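# Place the green block into the blue tray

## Task

Get the green block into the blue tray. The task fails if the robot tips over or is left leaning, or if anything is knocked or moved out of the work area.

## Robot and tools

ROBOT. A Rainbow Robotics RB-Y1: a wheeled base (two drive wheels plus rear casters, 0.58 m wide, 0.10 m ahead of and 0.57 m behind the wheel axle, sweeping a 0.58 m radius when spinning in place), a folding torso (leg with ankle, knee and hip), a head, and two 7-joint arms, each with a gripper and a wrist camera whose case sticks out sideways and can strike things. The base only drives forward/back and turns; it cannot strafe.

FRAMES. All positions are in metres. Base frame: origin on the floor between the drive wheels, x forward, y left, z up. The chest, left_hand and right_hand lines are in this frame. A hand point sits between the finger pads, 0.03 m behind the tips; fingers point along the hand's -z and close along its x. Printed hand positions can be off, especially at long reach or under load. base_odometry is in the odometry frame (the base frame at scene start), counts only wheel rotation, so slip looks like travel; heading in rad, left positive, -3.142 to 3.142.

move. One action per call, plus optional "cameras" (list of head_camera, left_wrist_camera, right_wrist_camera or "all"; [] for none; omitted means all only when there is no action) and "blocking" (default true: returns when everything is at rest; false returns in about 0.5 s while motion continues). With no action it just reports state and images. Allowed combinations: "base" and/or "joints" (optionally with "min_time_s" or "contact_limits"); "target" alone or with "min_time_s"; or "contact_limits" alone.
- base: one object {"x_m_s", "turn_rad_s", "for_s"}: velocities, not a destination. x_m_s forward speed in m/s, 0.005 to 1.5 either sign or 0; turn_rad_s left-positive turn rate, 0.02 to 1.509 either sign or 0; for_s 0.1 to 5 s. Omitted velocities are 0. Acceleration is 0.4 m/s² (turns 0.5 rad/s²), so distance is roughly speed × for_s, or acceleration × for_s² for short bursts; the base may coast up to about 3 s after. Combined speed is capped so |x| + 0.27|turn| ≤ 1.5.
- joints: absolute joint targets, one flat object keyed by joint name covering both arms, torso, head and grippers (radians, grippers in metres of opening). Ranges: torso_squat_rad 0 to 1.2 (lowers chest), torso_shift_rad -0.3 to 0.6 (hips forward), torso_pitch_rad -0.2 to 1.4 (bow forward), torso_yaw_rad -1.5 to 1.5 (left positive; raise both arms out ≥0.2 rad roll first). Torso combined limits: squat+shift ≤ 1.52; squat-shift+pitch ≤ 1.57; shift+0.5pitch-0.4squat ≤ 0.7; shift+0.3pitch-0.5squat ≤ 0.39. Arms: shoulder_pitch ±2.356 (negative swings forward/up), left shoulder_roll 0 to 3.141 and right -3.141 to 0 (both lift outward), shoulder_yaw ±2.094, elbow -2.617 to 0.01 (negative bends), forearm_roll ±3.141, wrist_pitch -1.57 to 1.919, hand_roll ±2.705, gripper 0 to 0.1 m. head_pan_rad ±0.523 (left positive), head_tilt_rad -0.35 to 1.57 (down positive).
- target: absolute pose for one hand: {"side": "left"|"right", "x", "y", "z" in metres in the base frame (-3 to 3), "quat_wxyz": 4 numbers as printed in the hand lines}. It is solved once into joint angles, so the hand travels on an arc; split long moves into short steps. Unreachable poses are approached as closely as possible. It cannot be sent while another move is still running.
- min_time_s: 0.1 to 8 s, minimum duration of arm, head and torso motions (short values speed up head and torso).
- contact_limits: gripper current cap per gripper key, 200 to 672.5 mA (default 672.5), persists until changed; lower means gentler grip.
No action may exceed 15 s. Unknown keys make a call invalid; out-of-range values get it refused.

wait {seconds 0 to 10, cameras}: lets time pass; returns early once non-blocking moves settle. stop {cameras}: brakes all running motions (status "stopped"). zoom_image {camera, region [x0,y0,x1,y1] pixels, at most 504×504}: enlarges part of the latest image. finished_scene {scene: 1}: ends the scene irreversibly; the block must stay in the tray afterwards.

RESULTS. "move" reads done or the worst status. Hand status: reached (within 10 mm and 2°), short (with error), or refused (with reason). Joint words: off_target (resting off its goal, maybe still pushing), not_followed / "joint command not followed" (collision check withheld the arm), time_out, contact_stop (torso only), limit_stop_at_<name> (self-collision guard or built-in limit), torque_fault, limit_stop_at_motor_heat. After a refusal or an unrequested stop, later move/wait/finished_scene calls in the same reply are skipped. A time_out or contact_stop in a torso or arm group halts the whole group. lidar_m: 12 distances, sector 1 ahead, counting counter-clockwise (4 left, 7 behind, 10 right), "-" for nothing, seen at 0.23 m height. motor_effort: wheel effort %, peak in brackets; above about 30 at rest suggests pushing on something. wheel_motors_off 1 means wheels disabled (stall for 0.7 s cuts them for 2 s). Joint torques, external torques and wrist force/torque are raw, offset and noisy.

GRASPING. Command an opening at least 0.005 m narrower than the block; the gripper will then read off_target or done, both fine.

AVOID. Fast bending or rising, especially with arms reaching forward or carrying a load, and sudden stops while driving: these can tip the robot. Don't ram furniture (wheels spin, robot can turn or tip; base passes under tables where the body may catch). Keep arms apart (about 0.5 rad outward roll) and never squeeze or slam one arm against the other. Don't drop the block from height, fling it, or shove fixed objects hard. Avoid arm contact torques near the limits (shoulder 60.9, elbow 31.3, wrist joints 21.7 N m), which cause a 10 s torque fault, and long stretched or straining holds, which overheat motors (fault at 80 °C).

Each tool is called by a JSON object that holds its "fn" and its "kwargs", one argument or row to a line.

## Session

{"fn": "move", "kwargs": {

}}

Scene clock: 0.00 s.
Joint torques (N m): no reading
External joint torques (N m): no reading
Wrist force (N): no reading
Wrist torque (N m): no reading
Wrist force, peak (N): no reading
base_odometry: x=+0.000 y=+0.000 heading=+0.000
lidar_m: 2.63 2.48 1.61 1.48 1.58 2.41 2.48 2.51 2.95 2.29 2.32 2.87
base_status: not commanded
joint_positions: torso_squat_rad=+0.350 torso_shift_rad=+0.000 torso_pitch_rad=+0.000 torso_yaw_rad=+0.000 left_shoulder_pitch_rad=-0.044 left_shoulder_roll_rad=+0.013 left_shoulder_yaw_rad=+0.015 left_elbow_rad=-0.286 left_forearm_roll_rad=+0.033 left_wrist_pitch_rad=-0.012 left_hand_roll_rad=-0.026 left_gripper_m=+0.100 right_shoulder_pitch_rad=-0.021 right_shoulder_roll_rad=-0.025 right_shoulder_yaw_rad=-0.028 right_elbow_rad=-0.274 right_forearm_roll_rad=+0.039 right_wrist_pitch_rad=-0.026 right_hand_roll_rad=+0.041 right_gripper_m=+0.100 head_pan_rad=+0.000 head_tilt_rad=+0.400
joint_status: not commanded
wheel_motors_off: 0
motor_effort: left_wheel=+1 right_wheel=+1
chest: x=-0.2280 y=-0.0003 z=+1.2475 quat_wxyz=(+1.000, +0.000, +0.000, +0.000) (m; base frame)
left_hand: x=-0.0559 y=+0.2293 z=+0.5834 quat_wxyz=(+0.986, +0.006, -0.169, +0.003) (m; base frame)
right_hand: x=-0.0748 y=-0.2412 z=+0.5795 quat_wxyz=(+0.987, -0.019, -0.158, +0.031) (m; base frame)
pictures: head_camera, left_wrist_camera, right_wrist_camera
Images, in order (width x height): head_camera 896x504, left_wrist_camera 644x364, right_wrist_camera 644x364.

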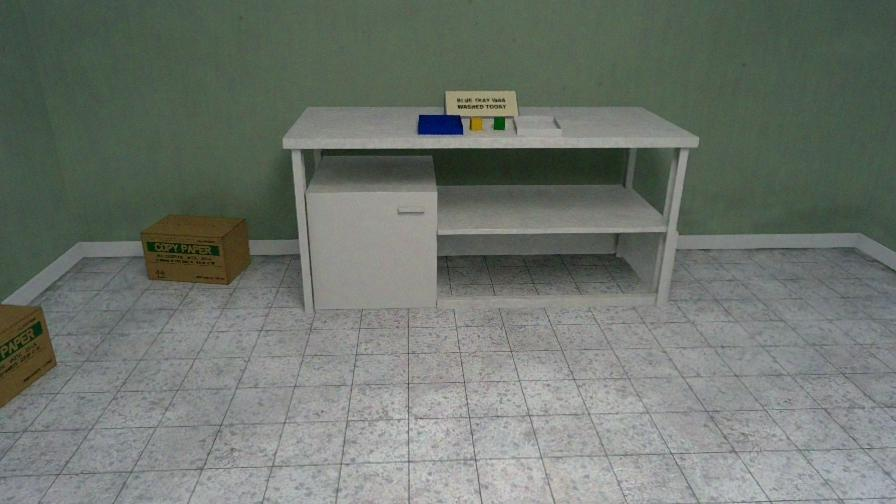

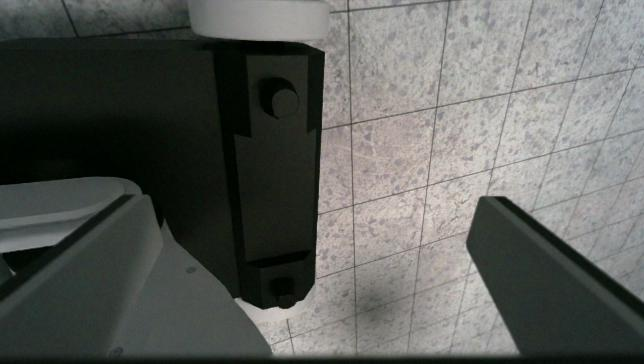

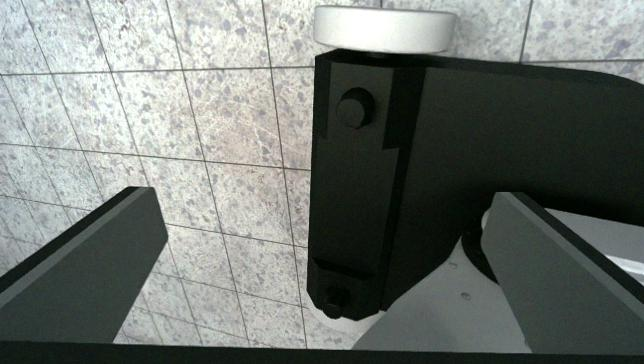

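{"fn": "zoom_image", "kwargs": {
  "camera": "head_camera",
  "region": [390, 80, 590, 150]
}}

{"fn": "move", "kwargs": {
  "base": {"x_m_s":0.5,"for_s":2.4},
  "joints": {"right_shoulder_roll_rad":-0.3,"left_shoulder_roll_rad":0.15,"head_tilt_rad":0.5},
  "cameras": ["head_camera"]
}}

Scaled by 2.520.

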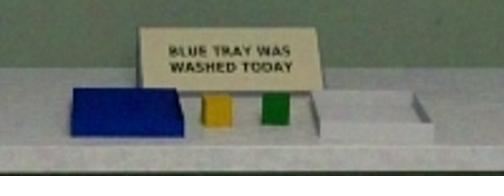

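Scene clock: 10.30 s.
Joint torques (N m): left_arm=[-4.21 3.07 0.09 -1.81 -0.04 -0.62 0] | right_arm=[-2.18 -7.18 -1.45 -2.18 -0.07 -0.68 -0.18]
External joint torques (N m): left_arm=[0.12 -1.39 -0.43 0.52 -0.06 0.14 0.02] | right_arm=[1.5 2.21 -0.44 -0.22 -0.1 -0.02 -0.2]
Wrist force (N): left_arm=[-1.3 -9.7 -14.2] | right_arm=[-3.0 0.1 -3.8]
Wrist torque (N m): left_arm=[1.47 0.52 0.32] | right_arm=[0.22 -0.26 0.01]
Wrist force, peak (N): left_arm=[-2.2 -10.6 -14.5] | right_arm=[-4.1 -1.8 -3.4]
move: done
base_odometry: x=+1.200 y=+0.000 heading=+0.000
lidar_m: 1.44 1.46 1.81 1.79 1.69 2.36 3.67 3.71 2.33 2.26 2.60 1.76
base_status: done (sent for 2.4 of 2.4 s)
joint_positions: torso_squat_rad=+0.350 torso_shift_rad=+0.000 torso_pitch_rad=+0.000 torso_yaw_rad=+0.000 left_shoulder_pitch_rad=-0.044 left_shoulder_roll_rad=+0.150 left_shoulder_yaw_rad=+0.015 left_elbow_rad=-0.286 left_forearm_roll_rad=+0.033 left_wrist_pitch_rad=-0.012 left_hand_roll_rad=-0.026 left_gripper_m=+0.100 right_shoulder_pitch_rad=-0.021 right_shoulder_roll_rad=-0.300 right_shoulder_yaw_rad=-0.028 right_elbow_rad=-0.274 right_forearm_roll_rad=+0.039 right_wrist_pitch_rad=-0.026 right_hand_roll_rad=+0.041 right_gripper_m=+0.100 head_pan_rad=+0.000 head_tilt_rad=+0.500
joint_status: all done
wheel_motors_off: 0
motor_effort: left_wheel=-1(25) right_wheel=-2(42)
chest: x=-0.2280 y=-0.0003 z=+1.2475 quat_wxyz=(+1.000, +0.000, +0.000, +0.000) (m; base frame)
left_hand: x=-0.0546 y=+0.3321 z=+0.5922 quat_wxyz=(+0.983, +0.074, -0.170, -0.006) (m; base frame)
right_hand: x=-0.0740 y=-0.4448 z=+0.6138 quat_wxyz=(+0.975, -0.155, -0.154, +0.050) (m; base frame)
pictures: head_camera
Images, in order (width x height): head_camera 896x504.

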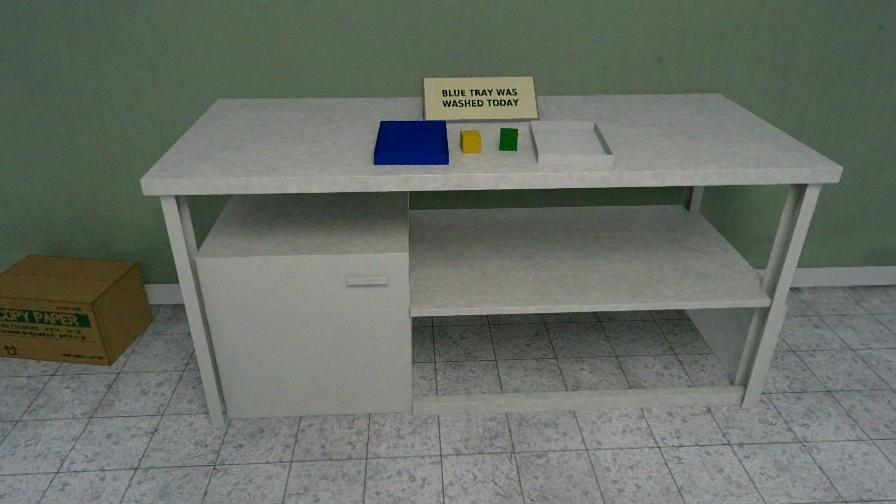

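{"fn": "move", "kwargs": {
  "joints": {"torso_pitch_rad":0.5,"left_shoulder_pitch_rad":-0.4,"left_shoulder_roll_rad":0.2,"right_shoulder_pitch_rad":-0.4,"right_elbow_rad":-1.6,"head_tilt_rad":0.4},
  "min_time_s": 1.7
}}

{"fn": "move", "kwargs": {
  "target": {"side":"right","x":0.4,"y":-0.25,"z":1.2,"quat_wxyz":[1,0,0,0]},
  "min_time_s": 1.5,
  "cameras": ["all"]
}}

Scene clock: 28.03 s.
Joint torques (N m): left_arm=[-0.86 4.49 0.16 -0.24 -0.09 -0.34 0.04] | right_arm=[-7.86 -4.99 -3.55 -10.72 0.1 -1.89 -0.09]
External joint torques (N m): left_arm=[-1.05 -0.15 -0.41 0.37 -0.11 0.12 0.05] | right_arm=[1.39 0.9 -0.3 -0.47 -0.1 0.05 -0.13]
Wrist force (N): left_arm=[-0.7 -10.1 -14.5] | right_arm=[-6.6 0.6 1.5]
Wrist torque (N m): left_arm=[1.50 0.55 0.30] | right_arm=[0.08 -0.47 -0.04]
Wrist force, peak (N): left_arm=[-0.7 -10.0 -14.7] | right_arm=[-7.5 -0.2 2.1]
move: done
base_odometry: x=+1.200 y=+0.000 heading=+0.000
lidar_m: 1.44 1.47 1.80 1.79 1.69 2.35 3.67 3.71 2.32 2.26 2.59 1.76
base_status: not commanded
joint_positions: torso_squat_rad=+0.350 torso_shift_rad=+0.000 torso_pitch_rad=+0.500 torso_yaw_rad=+0.000 left_shoulder_pitch_rad=-0.400 left_shoulder_roll_rad=+0.200 left_shoulder_yaw_rad=+0.015 left_elbow_rad=-0.286 left_forearm_roll_rad=+0.033 left_wrist_pitch_rad=-0.012 left_hand_roll_rad=-0.026 left_gripper_m=+0.100 right_shoulder_pitch_rad=-0.400 right_shoulder_roll_rad=-0.300 right_shoulder_yaw_rad=-0.028 right_elbow_rad=-1.600 right_forearm_roll_rad=+0.039 right_wrist_pitch_rad=-0.026 right_hand_roll_rad=+0.041 right_gripper_m=+0.100 head_pan_rad=+0.000 head_tilt_rad=+0.400
joint_status: all done
wheel_motors_off: 0
motor_effort: left_wheel=+0(4) right_wheel=-1(2)
chest: x=-0.0797 y=-0.0003 z=+1.2096 quat_wxyz=(+0.969, +0.000, +0.247, +0.000) (m; base frame)
left_hand: x=+0.0254 y=+0.3323 z=+0.5273 quat_wxyz=(+0.990, +0.073, -0.094, -0.072) (m; base frame)
right_hand: x=+0.4473 y=-0.2420 z=+0.9460 quat_wxyz=(+0.709, -0.075, -0.681, +0.167) (m; base frame)
pictures: none

Scene clock: 30.03 s.
Joint torques (N m): left_arm=[-0.44 4.48 0.4 -0.48 -0.13 -0.38 0.05] | right_arm=[-19.1 -5.69 -8.84 -0.01 0.32 -0.22 0]
External joint torques (N m): left_arm=[-0.63 -0.16 -0.17 0.13 -0.15 0.08 0.06] | right_arm=[1.48 1.53 0.04 -0.19 0.1 -0.19 0]
Wrist force (N): left_arm=[-0.6 -9.9 -14.3] | right_arm=[-0.9 -1.3 -3.2]
Wrist torque (N m): left_arm=[1.48 0.56 0.32] | right_arm=[0.20 -0.11 0.01]
Wrist force, peak (N): left_arm=[-0.4 -9.9 -14.8] | right_arm=[-8.1 -2.3 -0.9]
move: done
base_odometry: x=+1.200 y=+0.000 heading=+0.000
lidar_m: 1.45 1.46 1.80 1.79 1.69 2.36 3.67 3.71 2.32 2.25 2.60 1.76
base_status: not commanded
joint_positions: torso_squat_rad=+0.350 torso_shift_rad=+0.000 torso_pitch_rad=+0.500 torso_yaw_rad=+0.000 left_shoulder_pitch_rad=-0.400 left_shoulder_roll_rad=+0.200 left_shoulder_yaw_rad=+0.015 left_elbow_rad=-0.286 left_forearm_roll_rad=+0.033 left_wrist_pitch_rad=-0.012 left_hand_roll_rad=-0.026 left_gripper_m=+0.100 right_shoulder_pitch_rad=-2.028 right_shoulder_roll_rad=-1.211 right_shoulder_yaw_rad=+1.005 right_elbow_rad=-1.259 right_forearm_roll_rad=-1.658 right_wrist_pitch_rad=+1.919 right_hand_roll_rad=-0.628 right_gripper_m=+0.100 head_pan_rad=+0.000 head_tilt_rad=+0.400
joint_status: all done
wheel_motors_off: 0
motor_effort: left_wheel=+0(5) right_wheel=-1(3)
chest: x=-0.0797 y=-0.0003 z=+1.2096 quat_wxyz=(+0.969, +0.000, +0.247, +0.000) (m; base frame)
left_hand: x=+0.0254 y=+0.3324 z=+0.5273 quat_wxyz=(+0.990, +0.073, -0.094, -0.072) (m; base frame)
right_hand: x=+0.4000 y=-0.2502 z=+1.2004 quat_wxyz=(+1.000, +0.001, -0.002, -0.001) (m; base frame)
right_hand_status: reached (checked arc, planned for 1.5 s): 0 mm and 0.3 deg off.
pictures: head_camera, left_wrist_camera, right_wrist_camera
Images, in order (width x height): head_camera 896x504, left_wrist_camera 644x364, right_wrist_camera 644x364.

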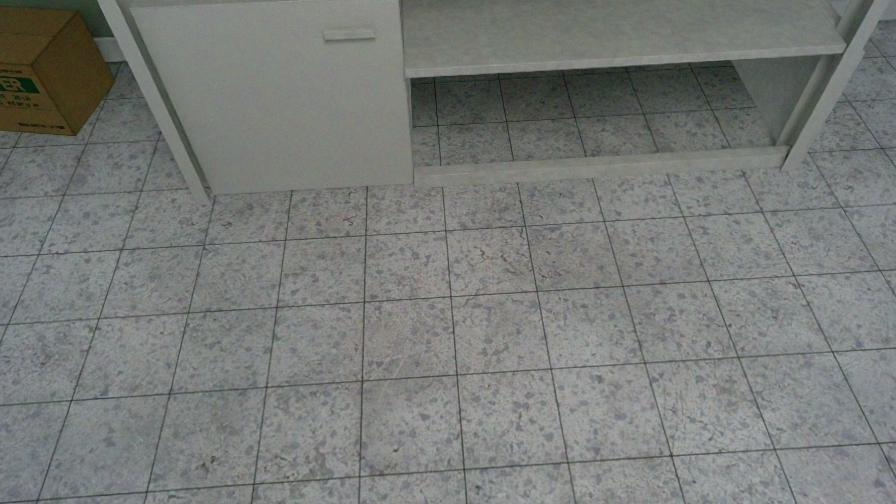

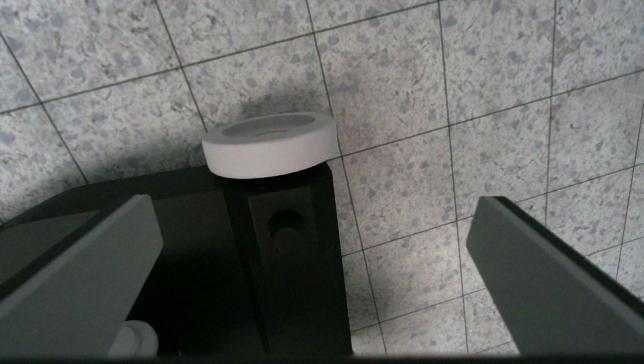

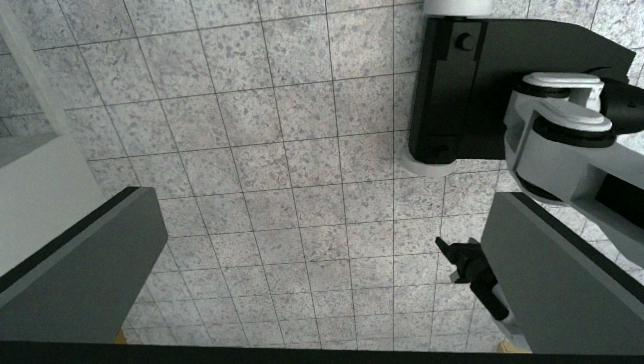

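{"fn": "move", "kwargs": {
  "base": {"x_m_s":0.4,"for_s":2.25},
  "joints": {"head_tilt_rad":0.4},
  "cameras": ["all"]
}}

Scene clock: 39.33 s.
Joint torques (N m): left_arm=[0.62 4.09 0.34 -0.31 -0.08 -0.28 -0.04] | right_arm=[-19.42 -6.47 -8.94 -0.05 0.15 -0.05 0.08]
External joint torques (N m): left_arm=[0.43 -0.55 -0.23 0.31 -0.1 0.17 -0.04] | right_arm=[1.16 0.75 -0.06 -0.23 -0.08 -0.02 0.08]
Wrist force (N): left_arm=[-0.6 -9.8 -14.5] | right_arm=[-1.0 -1.5 -4.0]
Wrist torque (N m): left_arm=[1.48 0.58 0.33] | right_arm=[0.23 -0.12 0.03]
Wrist force, peak (N): left_arm=[-0.6 -10.2 -14.7] | right_arm=[-1.0 -1.6 -5.1]
move: done
base_odometry: x=+2.107 y=+0.000 heading=+0.000
lidar_m: 0.96 0.56 0.70 1.71 1.81 2.22 4.56 4.02 2.56 2.45 1.08 1.25
base_status: done (sent for 2.27 of 2.27 s)
joint_positions: torso_squat_rad=+0.350 torso_shift_rad=+0.000 torso_pitch_rad=+0.500 torso_yaw_rad=+0.000 left_shoulder_pitch_rad=-0.400 left_shoulder_roll_rad=+0.200 left_shoulder_yaw_rad=+0.015 left_elbow_rad=-0.286 left_forearm_roll_rad=+0.033 left_wrist_pitch_rad=-0.012 left_hand_roll_rad=-0.026 left_gripper_m=+0.100 right_shoulder_pitch_rad=-2.028 right_shoulder_roll_rad=-1.211 right_shoulder_yaw_rad=+1.005 right_elbow_rad=-1.259 right_forearm_roll_rad=-1.658 right_wrist_pitch_rad=+1.919 right_hand_roll_rad=-0.628 right_gripper_m=+0.100 head_pan_rad=+0.000 head_tilt_rad=+0.400
joint_status: all done
wheel_motors_off: 0
motor_effort: left_wheel=-1(20) right_wheel=+0(17)
chest: x=-0.0797 y=-0.0003 z=+1.2096 quat_wxyz=(+0.969, +0.000, +0.247, +0.000) (m; base frame)
left_hand: x=+0.0256 y=+0.3323 z=+0.5273 quat_wxyz=(+0.990, +0.073, -0.094, -0.072) (m; base frame)
right_hand: x=+0.4000 y=-0.2502 z=+1.2004 quat_wxyz=(+1.000, +0.001, -0.002, +0.000) (m; base frame)
pictures: head_camera, left_wrist_camera, right_wrist_camera
Images, in order (width x height): head_camera 896x504, left_wrist_camera 644x364, right_wrist_camera 644x364.

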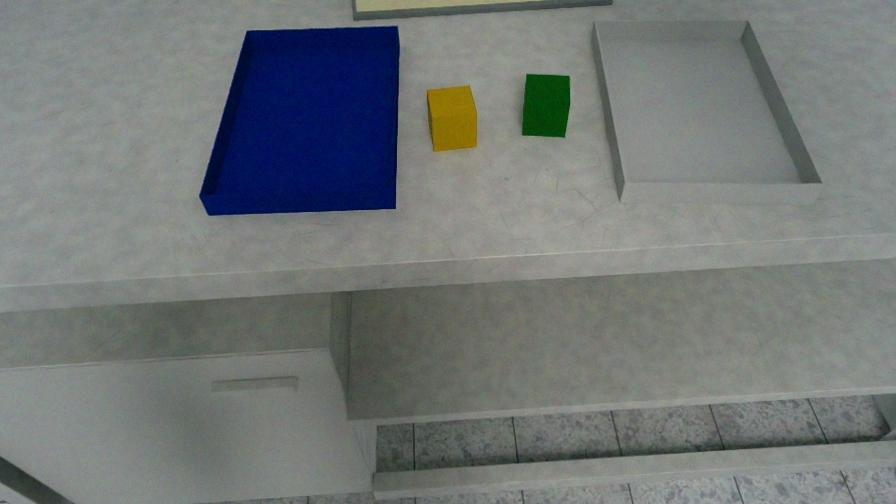

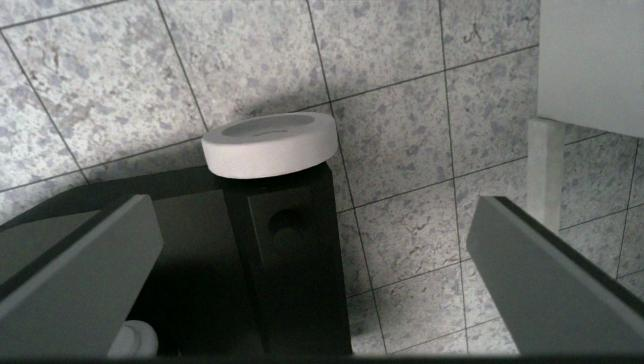

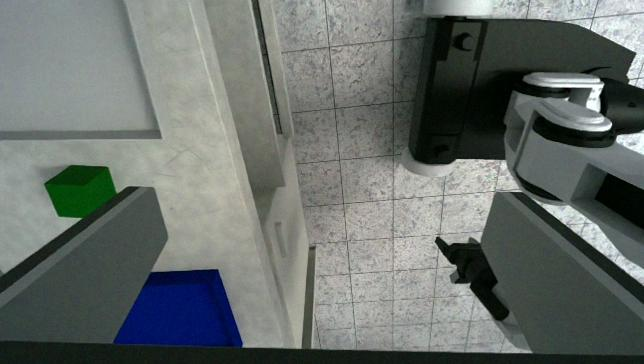

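{"fn": "move", "kwargs": {
  "base": {"x_m_s":0.15,"for_s":0.8},
  "joints": {"head_tilt_rad":0.45}
}}

{"fn": "move", "kwargs": {
  "target": {"side":"right","x":0.5,"y":-0.15,"z":1.13,"quat_wxyz":[1,0,0,0]},
  "min_time_s": 1,
  "cameras": ["head_camera","right_wrist_camera"]
}}

Scene clock: 49.27 s.
Joint torques (N m): left_arm=[0.71 4.19 0.71 -0.43 0.05 -0.37 0.15] | right_arm=[-19.41 -6.6 -9.15 0.06 0.21 0.01 0.08]
External joint torques (N m): left_arm=[0.53 -0.44 0.14 0.19 0.02 0.09 0.15] | right_arm=[1.18 0.62 -0.27 -0.12 -0.02 0.04 0.07]
Wrist force (N): left_arm=[-0.5 -10.0 -14.4] | right_arm=[-1.0 -1.6 -4.2]
Wrist torque (N m): left_arm=[1.49 0.57 0.33] | right_arm=[0.25 -0.13 0.05]
Wrist force, peak (N): left_arm=[-0.5 -10.0 -14.8] | right_arm=[-0.9 -2.1 -4.9]
move: done
base_odometry: x=+2.227 y=+0.000 heading=+0.000
lidar_m: 1.05 0.45 0.55 1.73 1.81 2.30 4.69 4.02 2.62 2.44 1.01 1.17
base_status: done (sent for 0.8 of 0.8 s)
joint_positions: torso_squat_rad=+0.350 torso_shift_rad=+0.000 torso_pitch_rad=+0.500 torso_yaw_rad=+0.000 left_shoulder_pitch_rad=-0.400 left_shoulder_roll_rad=+0.200 left_shoulder_yaw_rad=+0.015 left_elbow_rad=-0.286 left_forearm_roll_rad=+0.033 left_wrist_pitch_rad=-0.012 left_hand_roll_rad=-0.026 left_gripper_m=+0.100 right_shoulder_pitch_rad=-2.028 right_shoulder_roll_rad=-1.211 right_shoulder_yaw_rad=+1.005 right_elbow_rad=-1.259 right_forearm_roll_rad=-1.658 right_wrist_pitch_rad=+1.919 right_hand_roll_rad=-0.628 right_gripper_m=+0.100 head_pan_rad=+0.000 head_tilt_rad=+0.450
joint_status: all done
wheel_motors_off: 0
motor_effort: left_wheel=-2(19) right_wheel=+1(18)
chest: x=-0.0797 y=-0.0003 z=+1.2096 quat_wxyz=(+0.969, +0.000, +0.247, +0.000) (m; base frame)
left_hand: x=+0.0256 y=+0.3323 z=+0.5273 quat_wxyz=(+0.990, +0.073, -0.094, -0.072) (m; base frame)
right_hand: x=+0.4000 y=-0.2502 z=+1.2004 quat_wxyz=(+1.000, +0.001, -0.002, +0.000) (m; base frame)
pictures: none

Scene clock: 50.77 s.
Joint torques (N m): left_arm=[0.75 4.14 0.47 -0.33 -0.14 -0.33 0.11] | right_arm=[-26.33 -8.21 -1.92 -0.82 0.11 0.03 -0.38]
External joint torques (N m): left_arm=[0.57 -0.49 -0.1 0.28 -0.16 0.13 0.11] | right_arm=[0.31 -0.03 0.49 0.54 -0.16 0.2 -0.38]
Wrist force (N): left_arm=[-0.6 -10.3 -14.7] | right_arm=[-1.3 -1.7 -4.1]
Wrist torque (N m): left_arm=[1.53 0.57 0.31] | right_arm=[0.27 -0.16 -0.03]
Wrist force, peak (N): left_arm=[-0.6 -10.3 -14.7] | right_arm=[-1.7 -1.9 -5.0]
move: short
base_odometry: x=+2.227 y=+0.000 heading=+0.000
lidar_m: 1.06 0.46 0.54 1.73 1.79 2.30 4.68 4.02 2.62 2.43 1.01 1.17
base_status: not commanded
joint_positions: torso_squat_rad=+0.350 torso_shift_rad=+0.000 torso_pitch_rad=+0.500 torso_yaw_rad=+0.000 left_shoulder_pitch_rad=-0.400 left_shoulder_roll_rad=+0.200 left_shoulder_yaw_rad=+0.015 left_elbow_rad=-0.286 left_forearm_roll_rad=+0.033 left_wrist_pitch_rad=-0.012 left_hand_roll_rad=-0.026 left_gripper_m=+0.100 right_shoulder_pitch_rad=-2.172 right_shoulder_roll_rad=-0.551 right_shoulder_yaw_rad=+1.120 right_elbow_rad=-0.267 right_forearm_roll_rad=-1.437 right_wrist_pitch_rad=+1.672 right_hand_roll_rad=-0.267 right_gripper_m=+0.100 head_pan_rad=+0.000 head_tilt_rad=+0.450
joint_status: all done
wheel_motors_off: 0
motor_effort: left_wheel=-1(4) right_wheel=+0(1)
chest: x=-0.0797 y=-0.0002 z=+1.2096 quat_wxyz=(+0.969, +0.000, +0.247, +0.000) (m; base frame)
left_hand: x=+0.0255 y=+0.3324 z=+0.5273 quat_wxyz=(+0.990, +0.073, -0.094, -0.072) (m; base frame)
right_hand: x=+0.4993 y=-0.1498 z=+1.1300 quat_wxyz=(+0.999, +0.004, -0.034, +0.000) (m; base frame)
right_hand_status: short (checked arc, as near as the solve gets, planned for 1.2 s): 1 mm and 3.9 deg off. The place is met; only the turn is off.
pictures: head_camera, right_wrist_camera
Images, in order (width x height): head_camera 896x504, right_wrist_camera 644x364.

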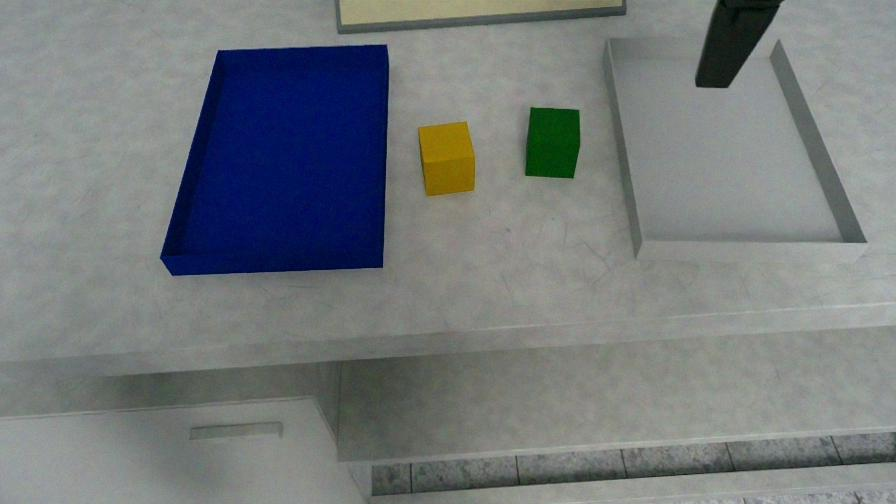

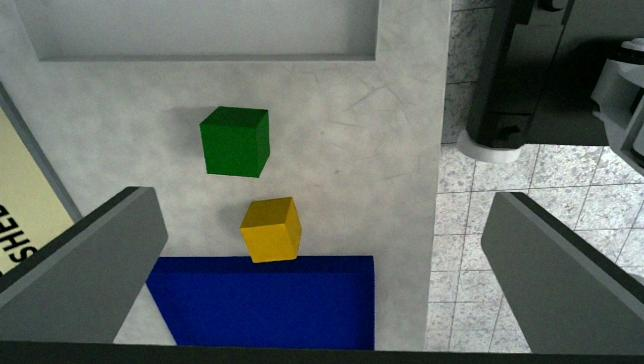

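{"fn": "move", "kwargs": {
  "base": {"x_m_s":0.15,"for_s":0.8}
}}

{"fn": "move", "kwargs": {
  "target": {"side":"right","x":0.5,"y":-0.11,"z":1.09,"quat_wxyz":[1,0,0,0]},
  "min_time_s": 1,
  "cameras": ["head_camera","right_wrist_camera"]
}}

Scene clock: 71.80 s.
Joint torques (N m): left_arm=[0.29 4.22 0.38 -0.33 -0.04 -0.24 -0.1] | right_arm=[-25.79 -8.14 -1.81 -0.87 0.13 -0.12 -0.46]
External joint torques (N m): left_arm=[0.11 -0.41 -0.19 0.29 -0.07 0.22 -0.09] | right_arm=[0.85 0.04 0.61 0.49 -0.14 0.06 -0.46]
Wrist force (N): left_arm=[-0.7 -9.9 -14.3] | right_arm=[-1.1 -1.6 -4.6]
Wrist torque (N m): left_arm=[1.48 0.56 0.32] | right_arm=[0.28 -0.17 -0.04]
Wrist force, peak (N): left_arm=[-0.6 -10.2 -14.9] | right_arm=[-1.7 -1.9 -5.1]
move: done
base_odometry: x=+2.347 y=+0.000 heading=+0.000
lidar_m: 0.96 0.35 0.38 0.80 1.79 2.39 4.80 3.99 2.64 2.43 0.95 1.04
base_status: done (sent for 0.8 of 0.8 s)
joint_positions: torso_squat_rad=+0.350 torso_shift_rad=+0.000 torso_pitch_rad=+0.500 torso_yaw_rad=+0.000 left_shoulder_pitch_rad=-0.400 left_shoulder_roll_rad=+0.200 left_shoulder_yaw_rad=+0.015 left_elbow_rad=-0.286 left_forearm_roll_rad=+0.033 left_wrist_pitch_rad=-0.012 left_hand_roll_rad=-0.026 left_gripper_m=+0.100 right_shoulder_pitch_rad=-2.172 right_shoulder_roll_rad=-0.551 right_shoulder_yaw_rad=+1.120 right_elbow_rad=-0.267 right_forearm_roll_rad=-1.437 right_wrist_pitch_rad=+1.672 right_hand_roll_rad=-0.267 right_gripper_m=+0.100 head_pan_rad=+0.000 head_tilt_rad=+0.450
joint_status: not commanded
wheel_motors_off: 0
motor_effort: left_wheel=-1(18) right_wheel=+1(18)
chest: x=-0.0797 y=-0.0002 z=+1.2096 quat_wxyz=(+0.969, +0.000, +0.247, +0.000) (m; base frame)
left_hand: x=+0.0255 y=+0.3323 z=+0.5273 quat_wxyz=(+0.990, +0.073, -0.094, -0.072) (m; base frame)
right_hand: x=+0.4994 y=-0.1498 z=+1.1300 quat_wxyz=(+0.999, +0.005, -0.034, +0.000) (m; base frame)
pictures: none

Scene clock: 73.13 s.
Joint torques (N m): left_arm=[0.48 4 0.31 0.09 -0.09 -0.29 -0.01] | right_arm=[-24.7 -7.13 -1.4 -0.87 0.36 -0.25 -0.31]
External joint torques (N m): left_arm=[0.3 -0.63 -0.26 0.7 -0.11 0.17 -0.01] | right_arm=[2.27 1.33 1.04 0.42 0.08 -0.06 -0.32]
Wrist force (N): left_arm=[-0.3 -9.7 -14.2] | right_arm=[-1.4 -2.0 -4.2]
Wrist torque (N m): left_arm=[1.47 0.59 0.31] | right_arm=[0.29 -0.15 0.05]
Wrist force, peak (N): left_arm=[-0.7 -10.0 -14.8] | right_arm=[-1.2 -1.7 -5.0]
move: short
base_odometry: x=+2.347 y=+0.000 heading=+0.000
lidar_m: 0.96 0.35 0.40 0.80 1.78 2.39 4.80 3.99 2.62 2.44 0.96 1.04
base_status: not commanded
joint_positions: torso_squat_rad=+0.350 torso_shift_rad=+0.000 torso_pitch_rad=+0.500 torso_yaw_rad=+0.000 left_shoulder_pitch_rad=-0.400 left_shoulder_roll_rad=+0.200 left_shoulder_yaw_rad=+0.015 left_elbow_rad=-0.286 left_forearm_roll_rad=+0.033 left_wrist_pitch_rad=-0.012 left_hand_roll_rad=-0.026 left_gripper_m=+0.100 right_shoulder_pitch_rad=-2.122 right_shoulder_roll_rad=-0.461 right_shoulder_yaw_rad=+1.122 right_elbow_rad=-0.267 right_forearm_roll_rad=-1.433 right_wrist_pitch_rad=+1.588 right_hand_roll_rad=-0.338 right_gripper_m=+0.100 head_pan_rad=+0.000 head_tilt_rad=+0.450
joint_status: all done
wheel_motors_off: 0
motor_effort: left_wheel=+1(4) right_wheel=-1(1)
chest: x=-0.0797 y=-0.0002 z=+1.2096 quat_wxyz=(+0.969, +0.000, +0.247, +0.000) (m; base frame)
left_hand: x=+0.0255 y=+0.3323 z=+0.5273 quat_wxyz=(+0.990, +0.073, -0.094, -0.072) (m; base frame)
right_hand: x=+0.4994 y=-0.1100 z=+1.0903 quat_wxyz=(+0.999, +0.008, -0.038, +0.000) (m; base frame)
right_hand_status: short (checked arc, as near as the solve gets, planned for 1.0 s): 1 mm and 4.4 deg off. The place is met; only the turn is off.
pictures: head_camera, right_wrist_camera
Images, in order (width x height): head_camera 896x504, right_wrist_camera 644x364.

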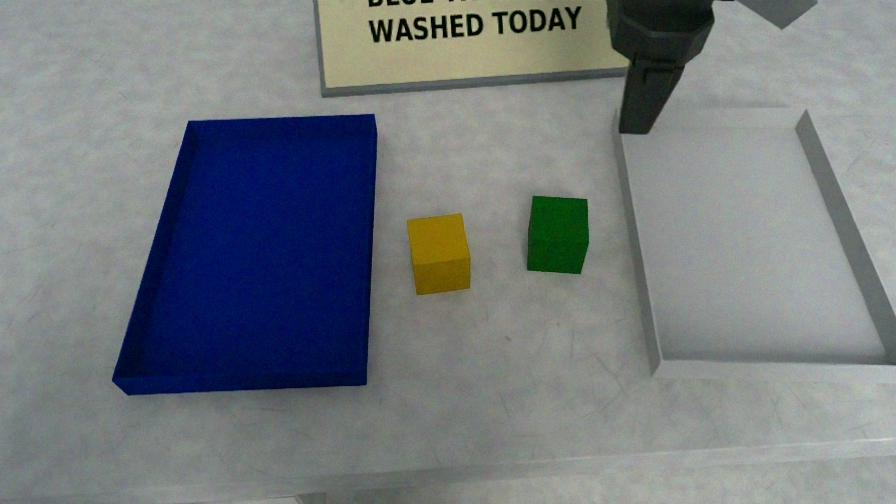

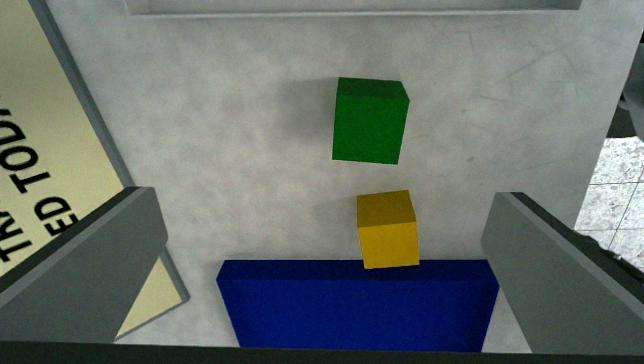

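{"fn": "move", "kwargs": {
  "target": {"side":"right","x":0.472,"y":-0.09,"z":1.0,"quat_wxyz":[1,0,0,0]},
  "min_time_s": 1.2,
  "cameras": ["head_camera","right_wrist_camera"]
}}

Scene clock: 91.37 s.
Joint torques (N m): left_arm=[0.48 4.29 0.37 -0.23 0.02 -0.28 0.14] | right_arm=[-24.24 -7.05 -2.28 -2.27 0.31 -0.09 -0.29]
External joint torques (N m): left_arm=[0.29 -0.34 -0.2 0.39 -0.01 0.18 0.15] | right_arm=[2.49 1.2 0.79 -1.09 0.06 -0.09 -0.29]
Wrist force (N): left_arm=[-0.8 -10.2 -14.3] | right_arm=[-1.6 -2.1 -4.0]
Wrist torque (N m): left_arm=[1.52 0.55 0.34] | right_arm=[0.32 -0.26 0.02]
Wrist force, peak (N): left_arm=[-0.5 -10.1 -14.7] | right_arm=[-2.4 -1.4 -4.8]
move: done
base_odometry: x=+2.347 y=+0.000 heading=+0.000
lidar_m: 0.96 0.35 0.39 0.81 1.79 2.40 4.80 4.00 2.62 2.43 0.95 1.04
base_status: not commanded
joint_positions: torso_squat_rad=+0.350 torso_shift_rad=+0.000 torso_pitch_rad=+0.500 torso_yaw_rad=+0.000 left_shoulder_pitch_rad=-0.400 left_shoulder_roll_rad=+0.200 left_shoulder_yaw_rad=+0.015 left_elbow_rad=-0.286 left_forearm_roll_rad=+0.033 left_wrist_pitch_rad=-0.012 left_hand_roll_rad=-0.026 left_gripper_m=+0.100 right_shoulder_pitch_rad=-1.964 right_shoulder_roll_rad=-0.399 right_shoulder_yaw_rad=+1.140 right_elbow_rad=-0.341 right_forearm_roll_rad=-1.425 right_wrist_pitch_rad=+1.515 right_hand_roll_rad=-0.424 right_gripper_m=+0.100 head_pan_rad=+0.000 head_tilt_rad=+0.450
joint_status: all done
wheel_motors_off: 0
motor_effort: left_wheel=-1(5) right_wheel=-1(1)
chest: x=-0.0797 y=-0.0002 z=+1.2096 quat_wxyz=(+0.969, +0.000, +0.247, +0.000) (m; base frame)
left_hand: x=+0.0255 y=+0.3323 z=+0.5273 quat_wxyz=(+0.990, +0.073, -0.094, -0.072) (m; base frame)
right_hand: x=+0.4724 y=-0.0898 z=+1.0003 quat_wxyz=(+1.000, -0.001, +0.006, +0.000) (m; base frame)
right_hand_status: reached (checked arc, planned for 1.2 s): 0 mm and 0.6 deg off.
pictures: head_camera, right_wrist_camera
Images, in order (width x height): head_camera 896x504, right_wrist_camera 644x364.

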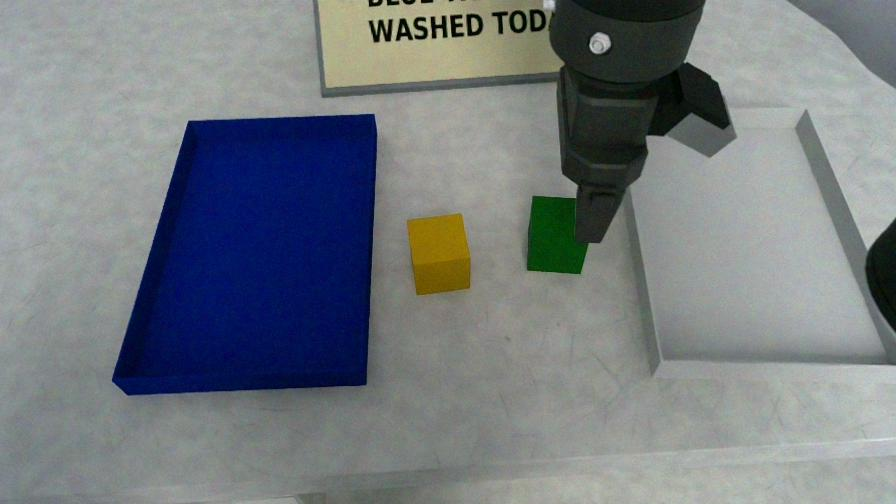

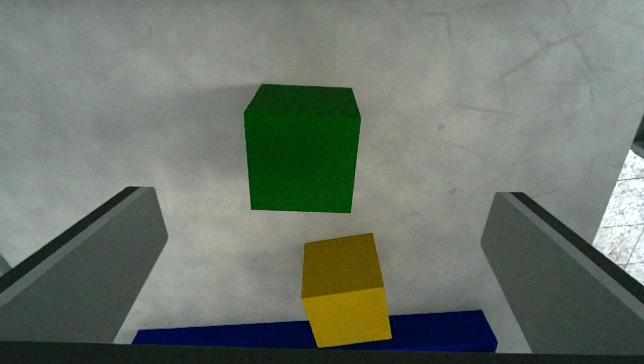

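{"fn": "move", "kwargs": {
  "target": {"side":"right","x":0.482,"y":-0.088,"z":0.955,"quat_wxyz":[1,0,0,0]},
  "min_time_s": 0.8,
  "cameras": ["right_wrist_camera"]
}}

Scene clock: 114.83 s.
Joint torques (N m): left_arm=[0.39 4.43 0.33 -0.38 -0.12 -0.32 0.11] | right_arm=[-24.37 -6.81 -1.7 -0.62 0.31 -0.21 -0.03]
External joint torques (N m): left_arm=[0.21 -0.2 -0.24 0.24 -0.14 0.14 0.11] | right_arm=[2.2 1.2 0.71 0.52 0.05 -0.07 -0.04]
Wrist force (N): left_arm=[-0.5 -10.1 -14.4] | right_arm=[-1.3 -2.3 -4.2]
Wrist torque (N m): left_arm=[1.53 0.57 0.32] | right_arm=[0.34 -0.16 -0.01]
Wrist force, peak (N): left_arm=[-0.5 -10.1 -14.7] | right_arm=[-1.5 -1.9 -5.3]
move: short
base_odometry: x=+2.347 y=+0.000 heading=+0.000
lidar_m: 0.96 0.36 0.39 0.80 1.79 2.40 4.81 4.00 2.62 2.43 0.96 1.03
base_status: not commanded
joint_positions: torso_squat_rad=+0.350 torso_shift_rad=+0.000 torso_pitch_rad=+0.500 torso_yaw_rad=+0.000 left_shoulder_pitch_rad=-0.400 left_shoulder_roll_rad=+0.200 left_shoulder_yaw_rad=+0.015 left_elbow_rad=-0.286 left_forearm_roll_rad=+0.033 left_wrist_pitch_rad=-0.012 left_hand_roll_rad=-0.026 left_gripper_m=+0.100 right_shoulder_pitch_rad=-1.897 right_shoulder_roll_rad=-0.343 right_shoulder_yaw_rad=+1.149 right_elbow_rad=-0.267 right_forearm_roll_rad=-1.404 right_wrist_pitch_rad=+1.362 right_hand_roll_rad=-0.388 right_gripper_m=+0.100 head_pan_rad=+0.000 head_tilt_rad=+0.450
joint_status: all done
wheel_motors_off: 0
motor_effort: left_wheel=-2(4) right_wheel=+0(1)
chest: x=-0.0797 y=-0.0002 z=+1.2096 quat_wxyz=(+0.969, +0.000, +0.247, +0.000) (m; base frame)
left_hand: x=+0.0255 y=+0.3323 z=+0.5273 quat_wxyz=(+0.990, +0.073, -0.094, -0.072) (m; base frame)
right_hand: x=+0.4815 y=-0.0880 z=+0.9554 quat_wxyz=(+1.000, +0.007, -0.025, +0.000) (m; base frame)
right_hand_status: short (checked arc, as near as the solve gets, planned for 0.8 s): 1 mm and 3.0 deg off. The place is met; only the turn is off.
pictures: right_wrist_camera
Images, in order (width x height): right_wrist_camera 644x364.

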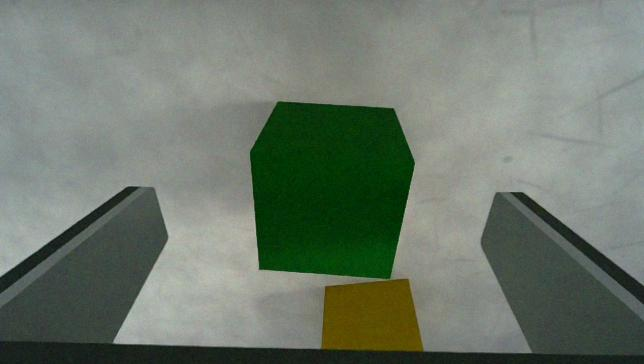

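{"fn": "move", "kwargs": {
  "target": {"side":"right","x":0.479,"y":-0.088,"z":0.926,"quat_wxyz":[1,0,0,0]},
  "min_time_s": 0.8,
  "cameras": ["right_wrist_camera"]
}}

{"fn": "move", "kwargs": {
  "joints": {"right_gripper_m":0.03},
  "contact_limits": {"right_gripper_m":450},
  "cameras": ["right_wrist_camera"]
}}

Scene clock: 121.00 s.
Joint torques (N m): left_arm=[0.14 4.07 0.23 -0.24 -0.07 -0.29 0.05] | right_arm=[-23.84 -6.08 -1.6 -0.66 0.34 -0.26 -0.38]
External joint torques (N m): left_arm=[-0.04 -0.56 -0.34 0.38 -0.09 0.17 0.05] | right_arm=[2.44 1.7 0.79 0.46 0.08 -0.09 -0.38]
Wrist force (N): left_arm=[-0.4 -9.9 -14.3] | right_arm=[-1.4 -1.8 -4.7]
Wrist torque (N m): left_arm=[1.48 0.57 0.30] | right_arm=[0.28 -0.17 0.02]
Wrist force, peak (N): left_arm=[-0.4 -10.1 -14.8] | right_arm=[-1.4 -2.4 -4.8]
move: short
base_odometry: x=+2.347 y=+0.000 heading=+0.000
lidar_m: 0.96 0.35 0.39 0.81 1.78 2.39 4.80 3.99 2.62 2.43 0.94 1.04
base_status: not commanded
joint_positions: torso_squat_rad=+0.350 torso_shift_rad=+0.000 torso_pitch_rad=+0.500 torso_yaw_rad=+0.000 left_shoulder_pitch_rad=-0.400 left_shoulder_roll_rad=+0.200 left_shoulder_yaw_rad=+0.015 left_elbow_rad=-0.286 left_forearm_roll_rad=+0.033 left_wrist_pitch_rad=-0.012 left_hand_roll_rad=-0.026 left_gripper_m=+0.100 right_shoulder_pitch_rad=-1.844 right_shoulder_roll_rad=-0.327 right_shoulder_yaw_rad=+1.157 right_elbow_rad=-0.267 right_forearm_roll_rad=-1.394 right_wrist_pitch_rad=+1.294 right_hand_roll_rad=-0.392 right_gripper_m=+0.100 head_pan_rad=+0.000 head_tilt_rad=+0.450
joint_status: all done
wheel_motors_off: 0
motor_effort: left_wheel=-4(4) right_wheel=-1(1)
chest: x=-0.0797 y=-0.0002 z=+1.2096 quat_wxyz=(+0.969, +0.000, +0.247, +0.000) (m; base frame)
left_hand: x=+0.0255 y=+0.3323 z=+0.5273 quat_wxyz=(+0.990, +0.073, -0.094, -0.072) (m; base frame)
right_hand: x=+0.4786 y=-0.0880 z=+0.9265 quat_wxyz=(+0.999, +0.008, -0.032, +0.000) (m; base frame)
right_hand_status: short (checked arc, as near as the solve gets, planned for 0.8 s): 1 mm and 3.8 deg off. The place is met; only the turn is off.
pictures: right_wrist_camera
Images, in order (width x height): right_wrist_camera 644x364.

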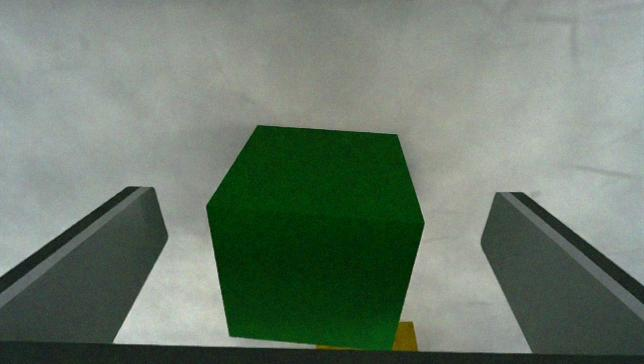

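Scene clock: 122.30 s.
Joint torques (N m): left_arm=[0.4 4.11 0.33 -0.24 -0.14 -0.37 0.02] | right_arm=[-23.99 -6.21 -1.56 -0.58 0.25 -0.13 -0.4]
External joint torques (N m): left_arm=[0.22 -0.52 -0.24 0.38 -0.17 0.09 0.02] | right_arm=[2.29 1.56 0.83 0.54 -0.02 0.04 -0.4]
Wrist force (N): left_arm=[-0.1 -10.0 -14.5] | right_arm=[-1.2 -1.6 -3.5]
Wrist torque (N m): left_arm=[1.50 0.63 0.32] | right_arm=[0.22 -0.14 0.00]
Wrist force, peak (N): left_arm=[-0.5 -10.0 -14.9] | right_arm=[-1.9 -1.6 -4.5]
move: off_target
base_odometry: x=+2.347 y=+0.000 heading=+0.000
lidar_m: 0.96 0.36 0.39 0.80 1.80 2.40 4.80 4.00 2.62 2.43 0.95 1.04
base_status: not commanded
joint_positions: torso_squat_rad=+0.350 torso_shift_rad=+0.000 torso_pitch_rad=+0.500 torso_yaw_rad=+0.000 left_shoulder_pitch_rad=-0.400 left_shoulder_roll_rad=+0.200 left_shoulder_yaw_rad=+0.015 left_elbow_rad=-0.286 left_forearm_roll_rad=+0.033 left_wrist_pitch_rad=-0.012 left_hand_roll_rad=-0.026 left_gripper_m=+0.100 right_shoulder_pitch_rad=-1.844 right_shoulder_roll_rad=-0.327 right_shoulder_yaw_rad=+1.157 right_elbow_rad=-0.267 right_forearm_roll_rad=-1.394 right_wrist_pitch_rad=+1.294 right_hand_roll_rad=-0.392 right_gripper_m=+0.050 head_pan_rad=+0.000 head_tilt_rad=+0.450
joint_status: right_gripper_m off_target (ended at +0.050, target +0.030)
wheel_motors_off: 0
motor_effort: left_wheel=+0(5) right_wheel=+0(1)
contact_limits: right_gripper_m 450 mA
chest: x=-0.0797 y=-0.0002 z=+1.2096 quat_wxyz=(+0.969, +0.000, +0.247, +0.000) (m; base frame)
left_hand: x=+0.0255 y=+0.3323 z=+0.5273 quat_wxyz=(+0.990, +0.073, -0.094, -0.072) (m; base frame)
right_hand: x=+0.4786 y=-0.0880 z=+0.9265 quat_wxyz=(+0.999, +0.008, -0.032, +0.000) (m; base frame)
pictures: right_wrist_camera
Images, in order (width x height): right_wrist_camera 644x364.

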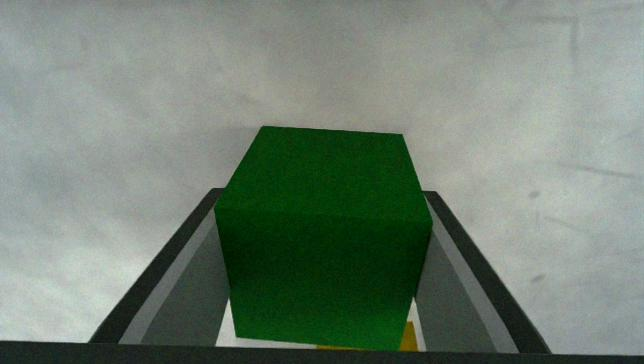

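{"fn": "move", "kwargs": {
  "target": {"side":"right","x":0.47,"y":-0.088,"z":1.05,"quat_wxyz":[0.9995,0.008,-0.032,0]},
  "min_time_s": 1
}}

{"fn": "move", "kwargs": {
  "joints": {"torso_yaw_rad":0.35},
  "min_time_s": 1.5,
  "cameras": ["all"]
}}

Scene clock: 132.53 s.
Joint torques (N m): left_arm=[0.54 4.29 0.36 -0.26 -0.16 -0.42 0.08] | right_arm=[-25.52 -7.1 -8.39 -2.15 -0.03 -0.26 -0.08]
External joint torques (N m): left_arm=[0.35 -0.34 -0.21 0.36 -0.18 0.04 0.08] | right_arm=[0.63 1.23 -1.61 -0.98 -0.32 -0.14 -0.09]
Wrist force (N): left_arm=[-0.7 -9.7 -14.6] | right_arm=[-1.4 -1.3 -5.0]
Wrist torque (N m): left_arm=[1.47 0.55 0.32] | right_arm=[0.20 -0.16 0.04]
Wrist force, peak (N): left_arm=[-0.7 -10.1 -14.8] | right_arm=[-2.1 -1.6 -6.0]
move: done
base_odometry: x=+2.347 y=+0.000 heading=+0.000
lidar_m: 0.96 0.35 0.39 0.80 1.79 2.39 4.81 3.99 2.63 2.43 0.96 1.04
base_status: not commanded
joint_positions: torso_squat_rad=+0.350 torso_shift_rad=+0.000 torso_pitch_rad=+0.500 torso_yaw_rad=+0.000 left_shoulder_pitch_rad=-0.400 left_shoulder_roll_rad=+0.200 left_shoulder_yaw_rad=+0.015 left_elbow_rad=-0.286 left_forearm_roll_rad=+0.033 left_wrist_pitch_rad=-0.012 left_hand_roll_rad=-0.026 left_gripper_m=+0.100 right_shoulder_pitch_rad=-1.958 right_shoulder_roll_rad=-0.618 right_shoulder_yaw_rad=+1.116 right_elbow_rad=-0.794 right_forearm_roll_rad=-1.427 right_wrist_pitch_rad=+1.573 right_hand_roll_rad=-0.660 right_gripper_m=+0.050 head_pan_rad=+0.000 head_tilt_rad=+0.450
joint_status: all done
wheel_motors_off: 0
motor_effort: left_wheel=+0(5) right_wheel=+0(1)
contact_limits: right_gripper_m 450 mA
chest: x=-0.0797 y=-0.0003 z=+1.2096 quat_wxyz=(+0.969, +0.000, +0.247, +0.000) (m; base frame)
left_hand: x=+0.0255 y=+0.3324 z=+0.5274 quat_wxyz=(+0.990, +0.073, -0.094, -0.072) (m; base frame)
right_hand: x=+0.4694 y=-0.0881 z=+1.0502 quat_wxyz=(+1.000, +0.007, -0.027, +0.000) (m; base frame)
right_hand_status: reached (checked arc, planned for 1.0 s): 1 mm and 0.6 deg off.
pictures: none

Scene clock: 134.33 s.
Joint torques (N m): left_arm=[0.46 8.77 0.83 -0.15 -0.19 -0.18 -0.06] | right_arm=[-26.21 -3.79 -8.4 -3.27 -0.21 -0.42 0.01]
External joint torques (N m): left_arm=[0.2 -0.47 -0.3 0.47 -0.24 0.28 -0.06] | right_arm=[1.01 0.26 -1.55 -0.92 -0.26 -0.05 0.01]
Wrist force (N): left_arm=[-0.4 -11.0 -14.4] | right_arm=[-2.1 -3.3 -4.8]
Wrist torque (N m): left_arm=[1.56 0.59 0.31] | right_arm=[0.31 -0.29 0.03]
Wrist force, peak (N): left_arm=[-0.4 -11.0 -14.4] | right_arm=[-1.5 -2.9 -5.5]
move: done
base_odometry: x=+2.347 y=+0.000 heading=+0.000
lidar_m: 0.96 0.35 0.39 0.80 1.79 2.40 4.80 3.99 2.62 2.44 0.95 1.04
base_status: not commanded
joint_positions: torso_squat_rad=+0.350 torso_shift_rad=+0.000 torso_pitch_rad=+0.500 torso_yaw_rad=+0.350 left_shoulder_pitch_rad=-0.400 left_shoulder_roll_rad=+0.200 left_shoulder_yaw_rad=+0.015 left_elbow_rad=-0.286 left_forearm_roll_rad=+0.033 left_wrist_pitch_rad=-0.012 left_hand_roll_rad=-0.026 left_gripper_m=+0.100 right_shoulder_pitch_rad=-1.958 right_shoulder_roll_rad=-0.618 right_shoulder_yaw_rad=+1.116 right_elbow_rad=-0.794 right_forearm_roll_rad=-1.427 right_wrist_pitch_rad=+1.573 right_hand_roll_rad=-0.660 right_gripper_m=+0.050 head_pan_rad=+0.000 head_tilt_rad=+0.450
joint_status: all done
wheel_motors_off: 0
motor_effort: left_wheel=-1(4) right_wheel=+0(2)
contact_limits: right_gripper_m 450 mA
chest: x=-0.0797 y=-0.0003 z=+1.2096 quat_wxyz=(+0.954, +0.043, +0.244, +0.169) (m; base frame)
left_hand: x=-0.0968 y=+0.4561 z=+0.5943 quat_wxyz=(+0.980, +0.169, -0.076, +0.072) (m; base frame)
right_hand: x=+0.4661 y=+0.1088 z=+1.0520 quat_wxyz=(+0.984, +0.095, -0.026, +0.151) (m; base frame)
pictures: head_camera, left_wrist_camera, right_wrist_camera
Images, in order (width x height): head_camera 896x504, left_wrist_camera 644x364, right_wrist_camera 644x364.

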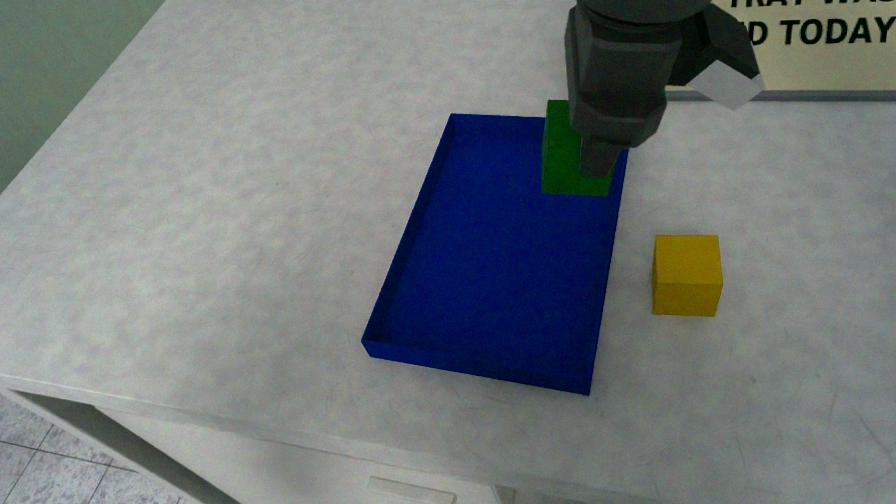

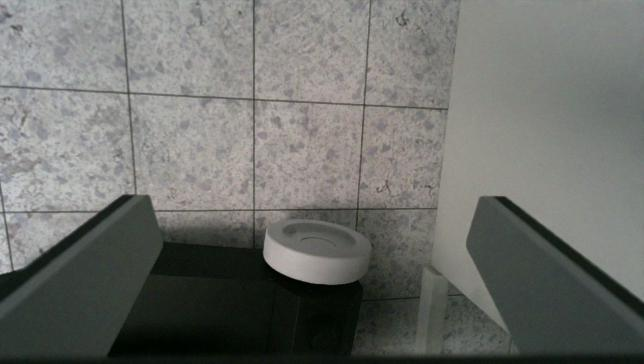

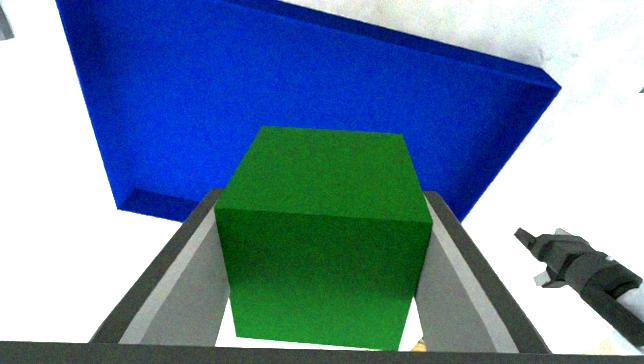

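{"fn": "move", "kwargs": {
  "target": {"side":"right","x":0.46,"y":0.165,"z":1.01,"quat_wxyz":[0.9995,0.008,-0.032,0]},
  "min_time_s": 1,
  "cameras": ["head_camera","right_wrist_camera"]
}}

Scene clock: 140.07 s.
Joint torques (N m): left_arm=[0.48 9 0.96 -0.33 -0.04 -0.2 -0.01] | right_arm=[-27.28 -4.07 -1.63 -1.64 0.26 -0.26 -0.1]
External joint torques (N m): left_arm=[0.22 -0.24 -0.18 0.29 -0.08 0.26 -0.01] | right_arm=[0.3 -0.16 0.74 0.4 -0.08 0.06 -0.11]
Wrist force (N): left_arm=[-0.3 -10.8 -14.3] | right_arm=[-2.5 -1.9 -5.2]
Wrist torque (N m): left_arm=[1.52 0.61 0.30] | right_arm=[0.26 -0.26 0.02]
Wrist force, peak (N): left_arm=[-0.3 -11.0 -14.7] | right_arm=[-2.0 -3.2 -5.4]
move: short
base_odometry: x=+2.347 y=+0.000 heading=+0.000
lidar_m: 0.96 0.35 0.40 0.80 1.79 2.39 4.80 3.99 2.63 2.44 0.96 1.04
base_status: not commanded
joint_positions: torso_squat_rad=+0.350 torso_shift_rad=+0.000 torso_pitch_rad=+0.500 torso_yaw_rad=+0.350 left_shoulder_pitch_rad=-0.400 left_shoulder_roll_rad=+0.200 left_shoulder_yaw_rad=+0.015 left_elbow_rad=-0.286 left_forearm_roll_rad=+0.033 left_wrist_pitch_rad=-0.012 left_hand_roll_rad=-0.026 left_gripper_m=+0.100 right_shoulder_pitch_rad=-2.022 right_shoulder_roll_rad=-0.219 right_shoulder_yaw_rad=+1.208 right_elbow_rad=-0.267 right_forearm_roll_rad=-1.297 right_wrist_pitch_rad=+1.438 right_hand_roll_rad=-0.856 right_gripper_m=+0.050 head_pan_rad=+0.000 head_tilt_rad=+0.450
joint_status: all done
wheel_motors_off: 0
motor_effort: left_wheel=-2(4) right_wheel=+2(2)
contact_limits: right_gripper_m 450 mA
chest: x=-0.0797 y=-0.0003 z=+1.2096 quat_wxyz=(+0.954, +0.043, +0.244, +0.169) (m; base frame)
left_hand: x=-0.0968 y=+0.4561 z=+0.5943 quat_wxyz=(+0.980, +0.169, -0.076, +0.072) (m; base frame)
right_hand: x=+0.4594 y=+0.1647 z=+1.0100 quat_wxyz=(+0.997, +0.041, -0.069, +0.001) (m; base frame)
right_hand_status: short (checked arc, as near as the solve gets, planned for 1.0 s): 1 mm and 5.7 deg off. The place is met; only the turn is off.
pictures: head_camera, right_wrist_camera
Images, in order (width x height): head_camera 896x504, right_wrist_camera 644x364.

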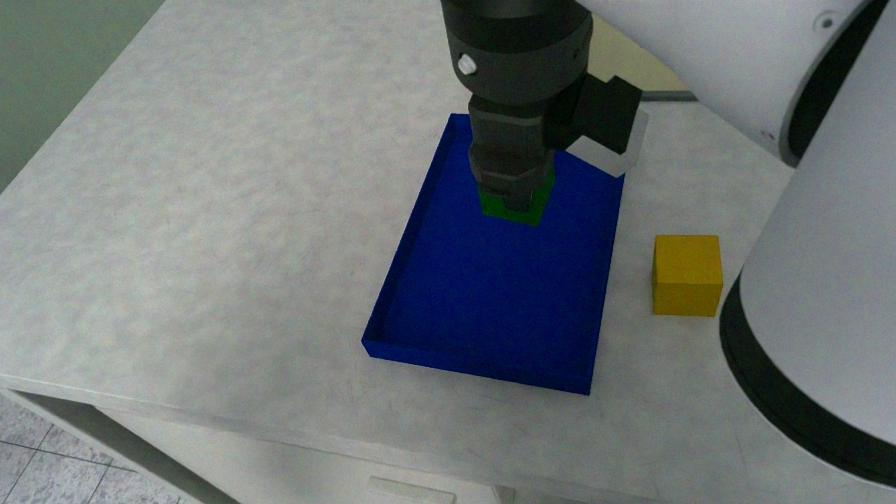

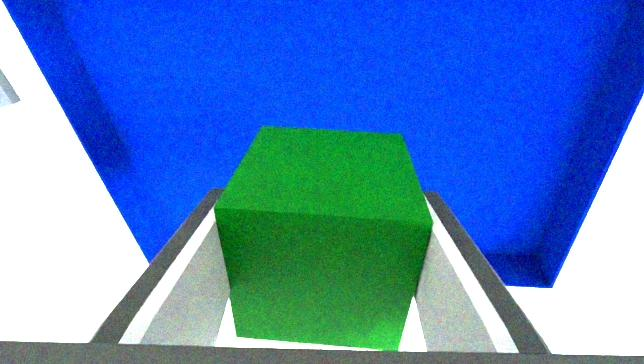

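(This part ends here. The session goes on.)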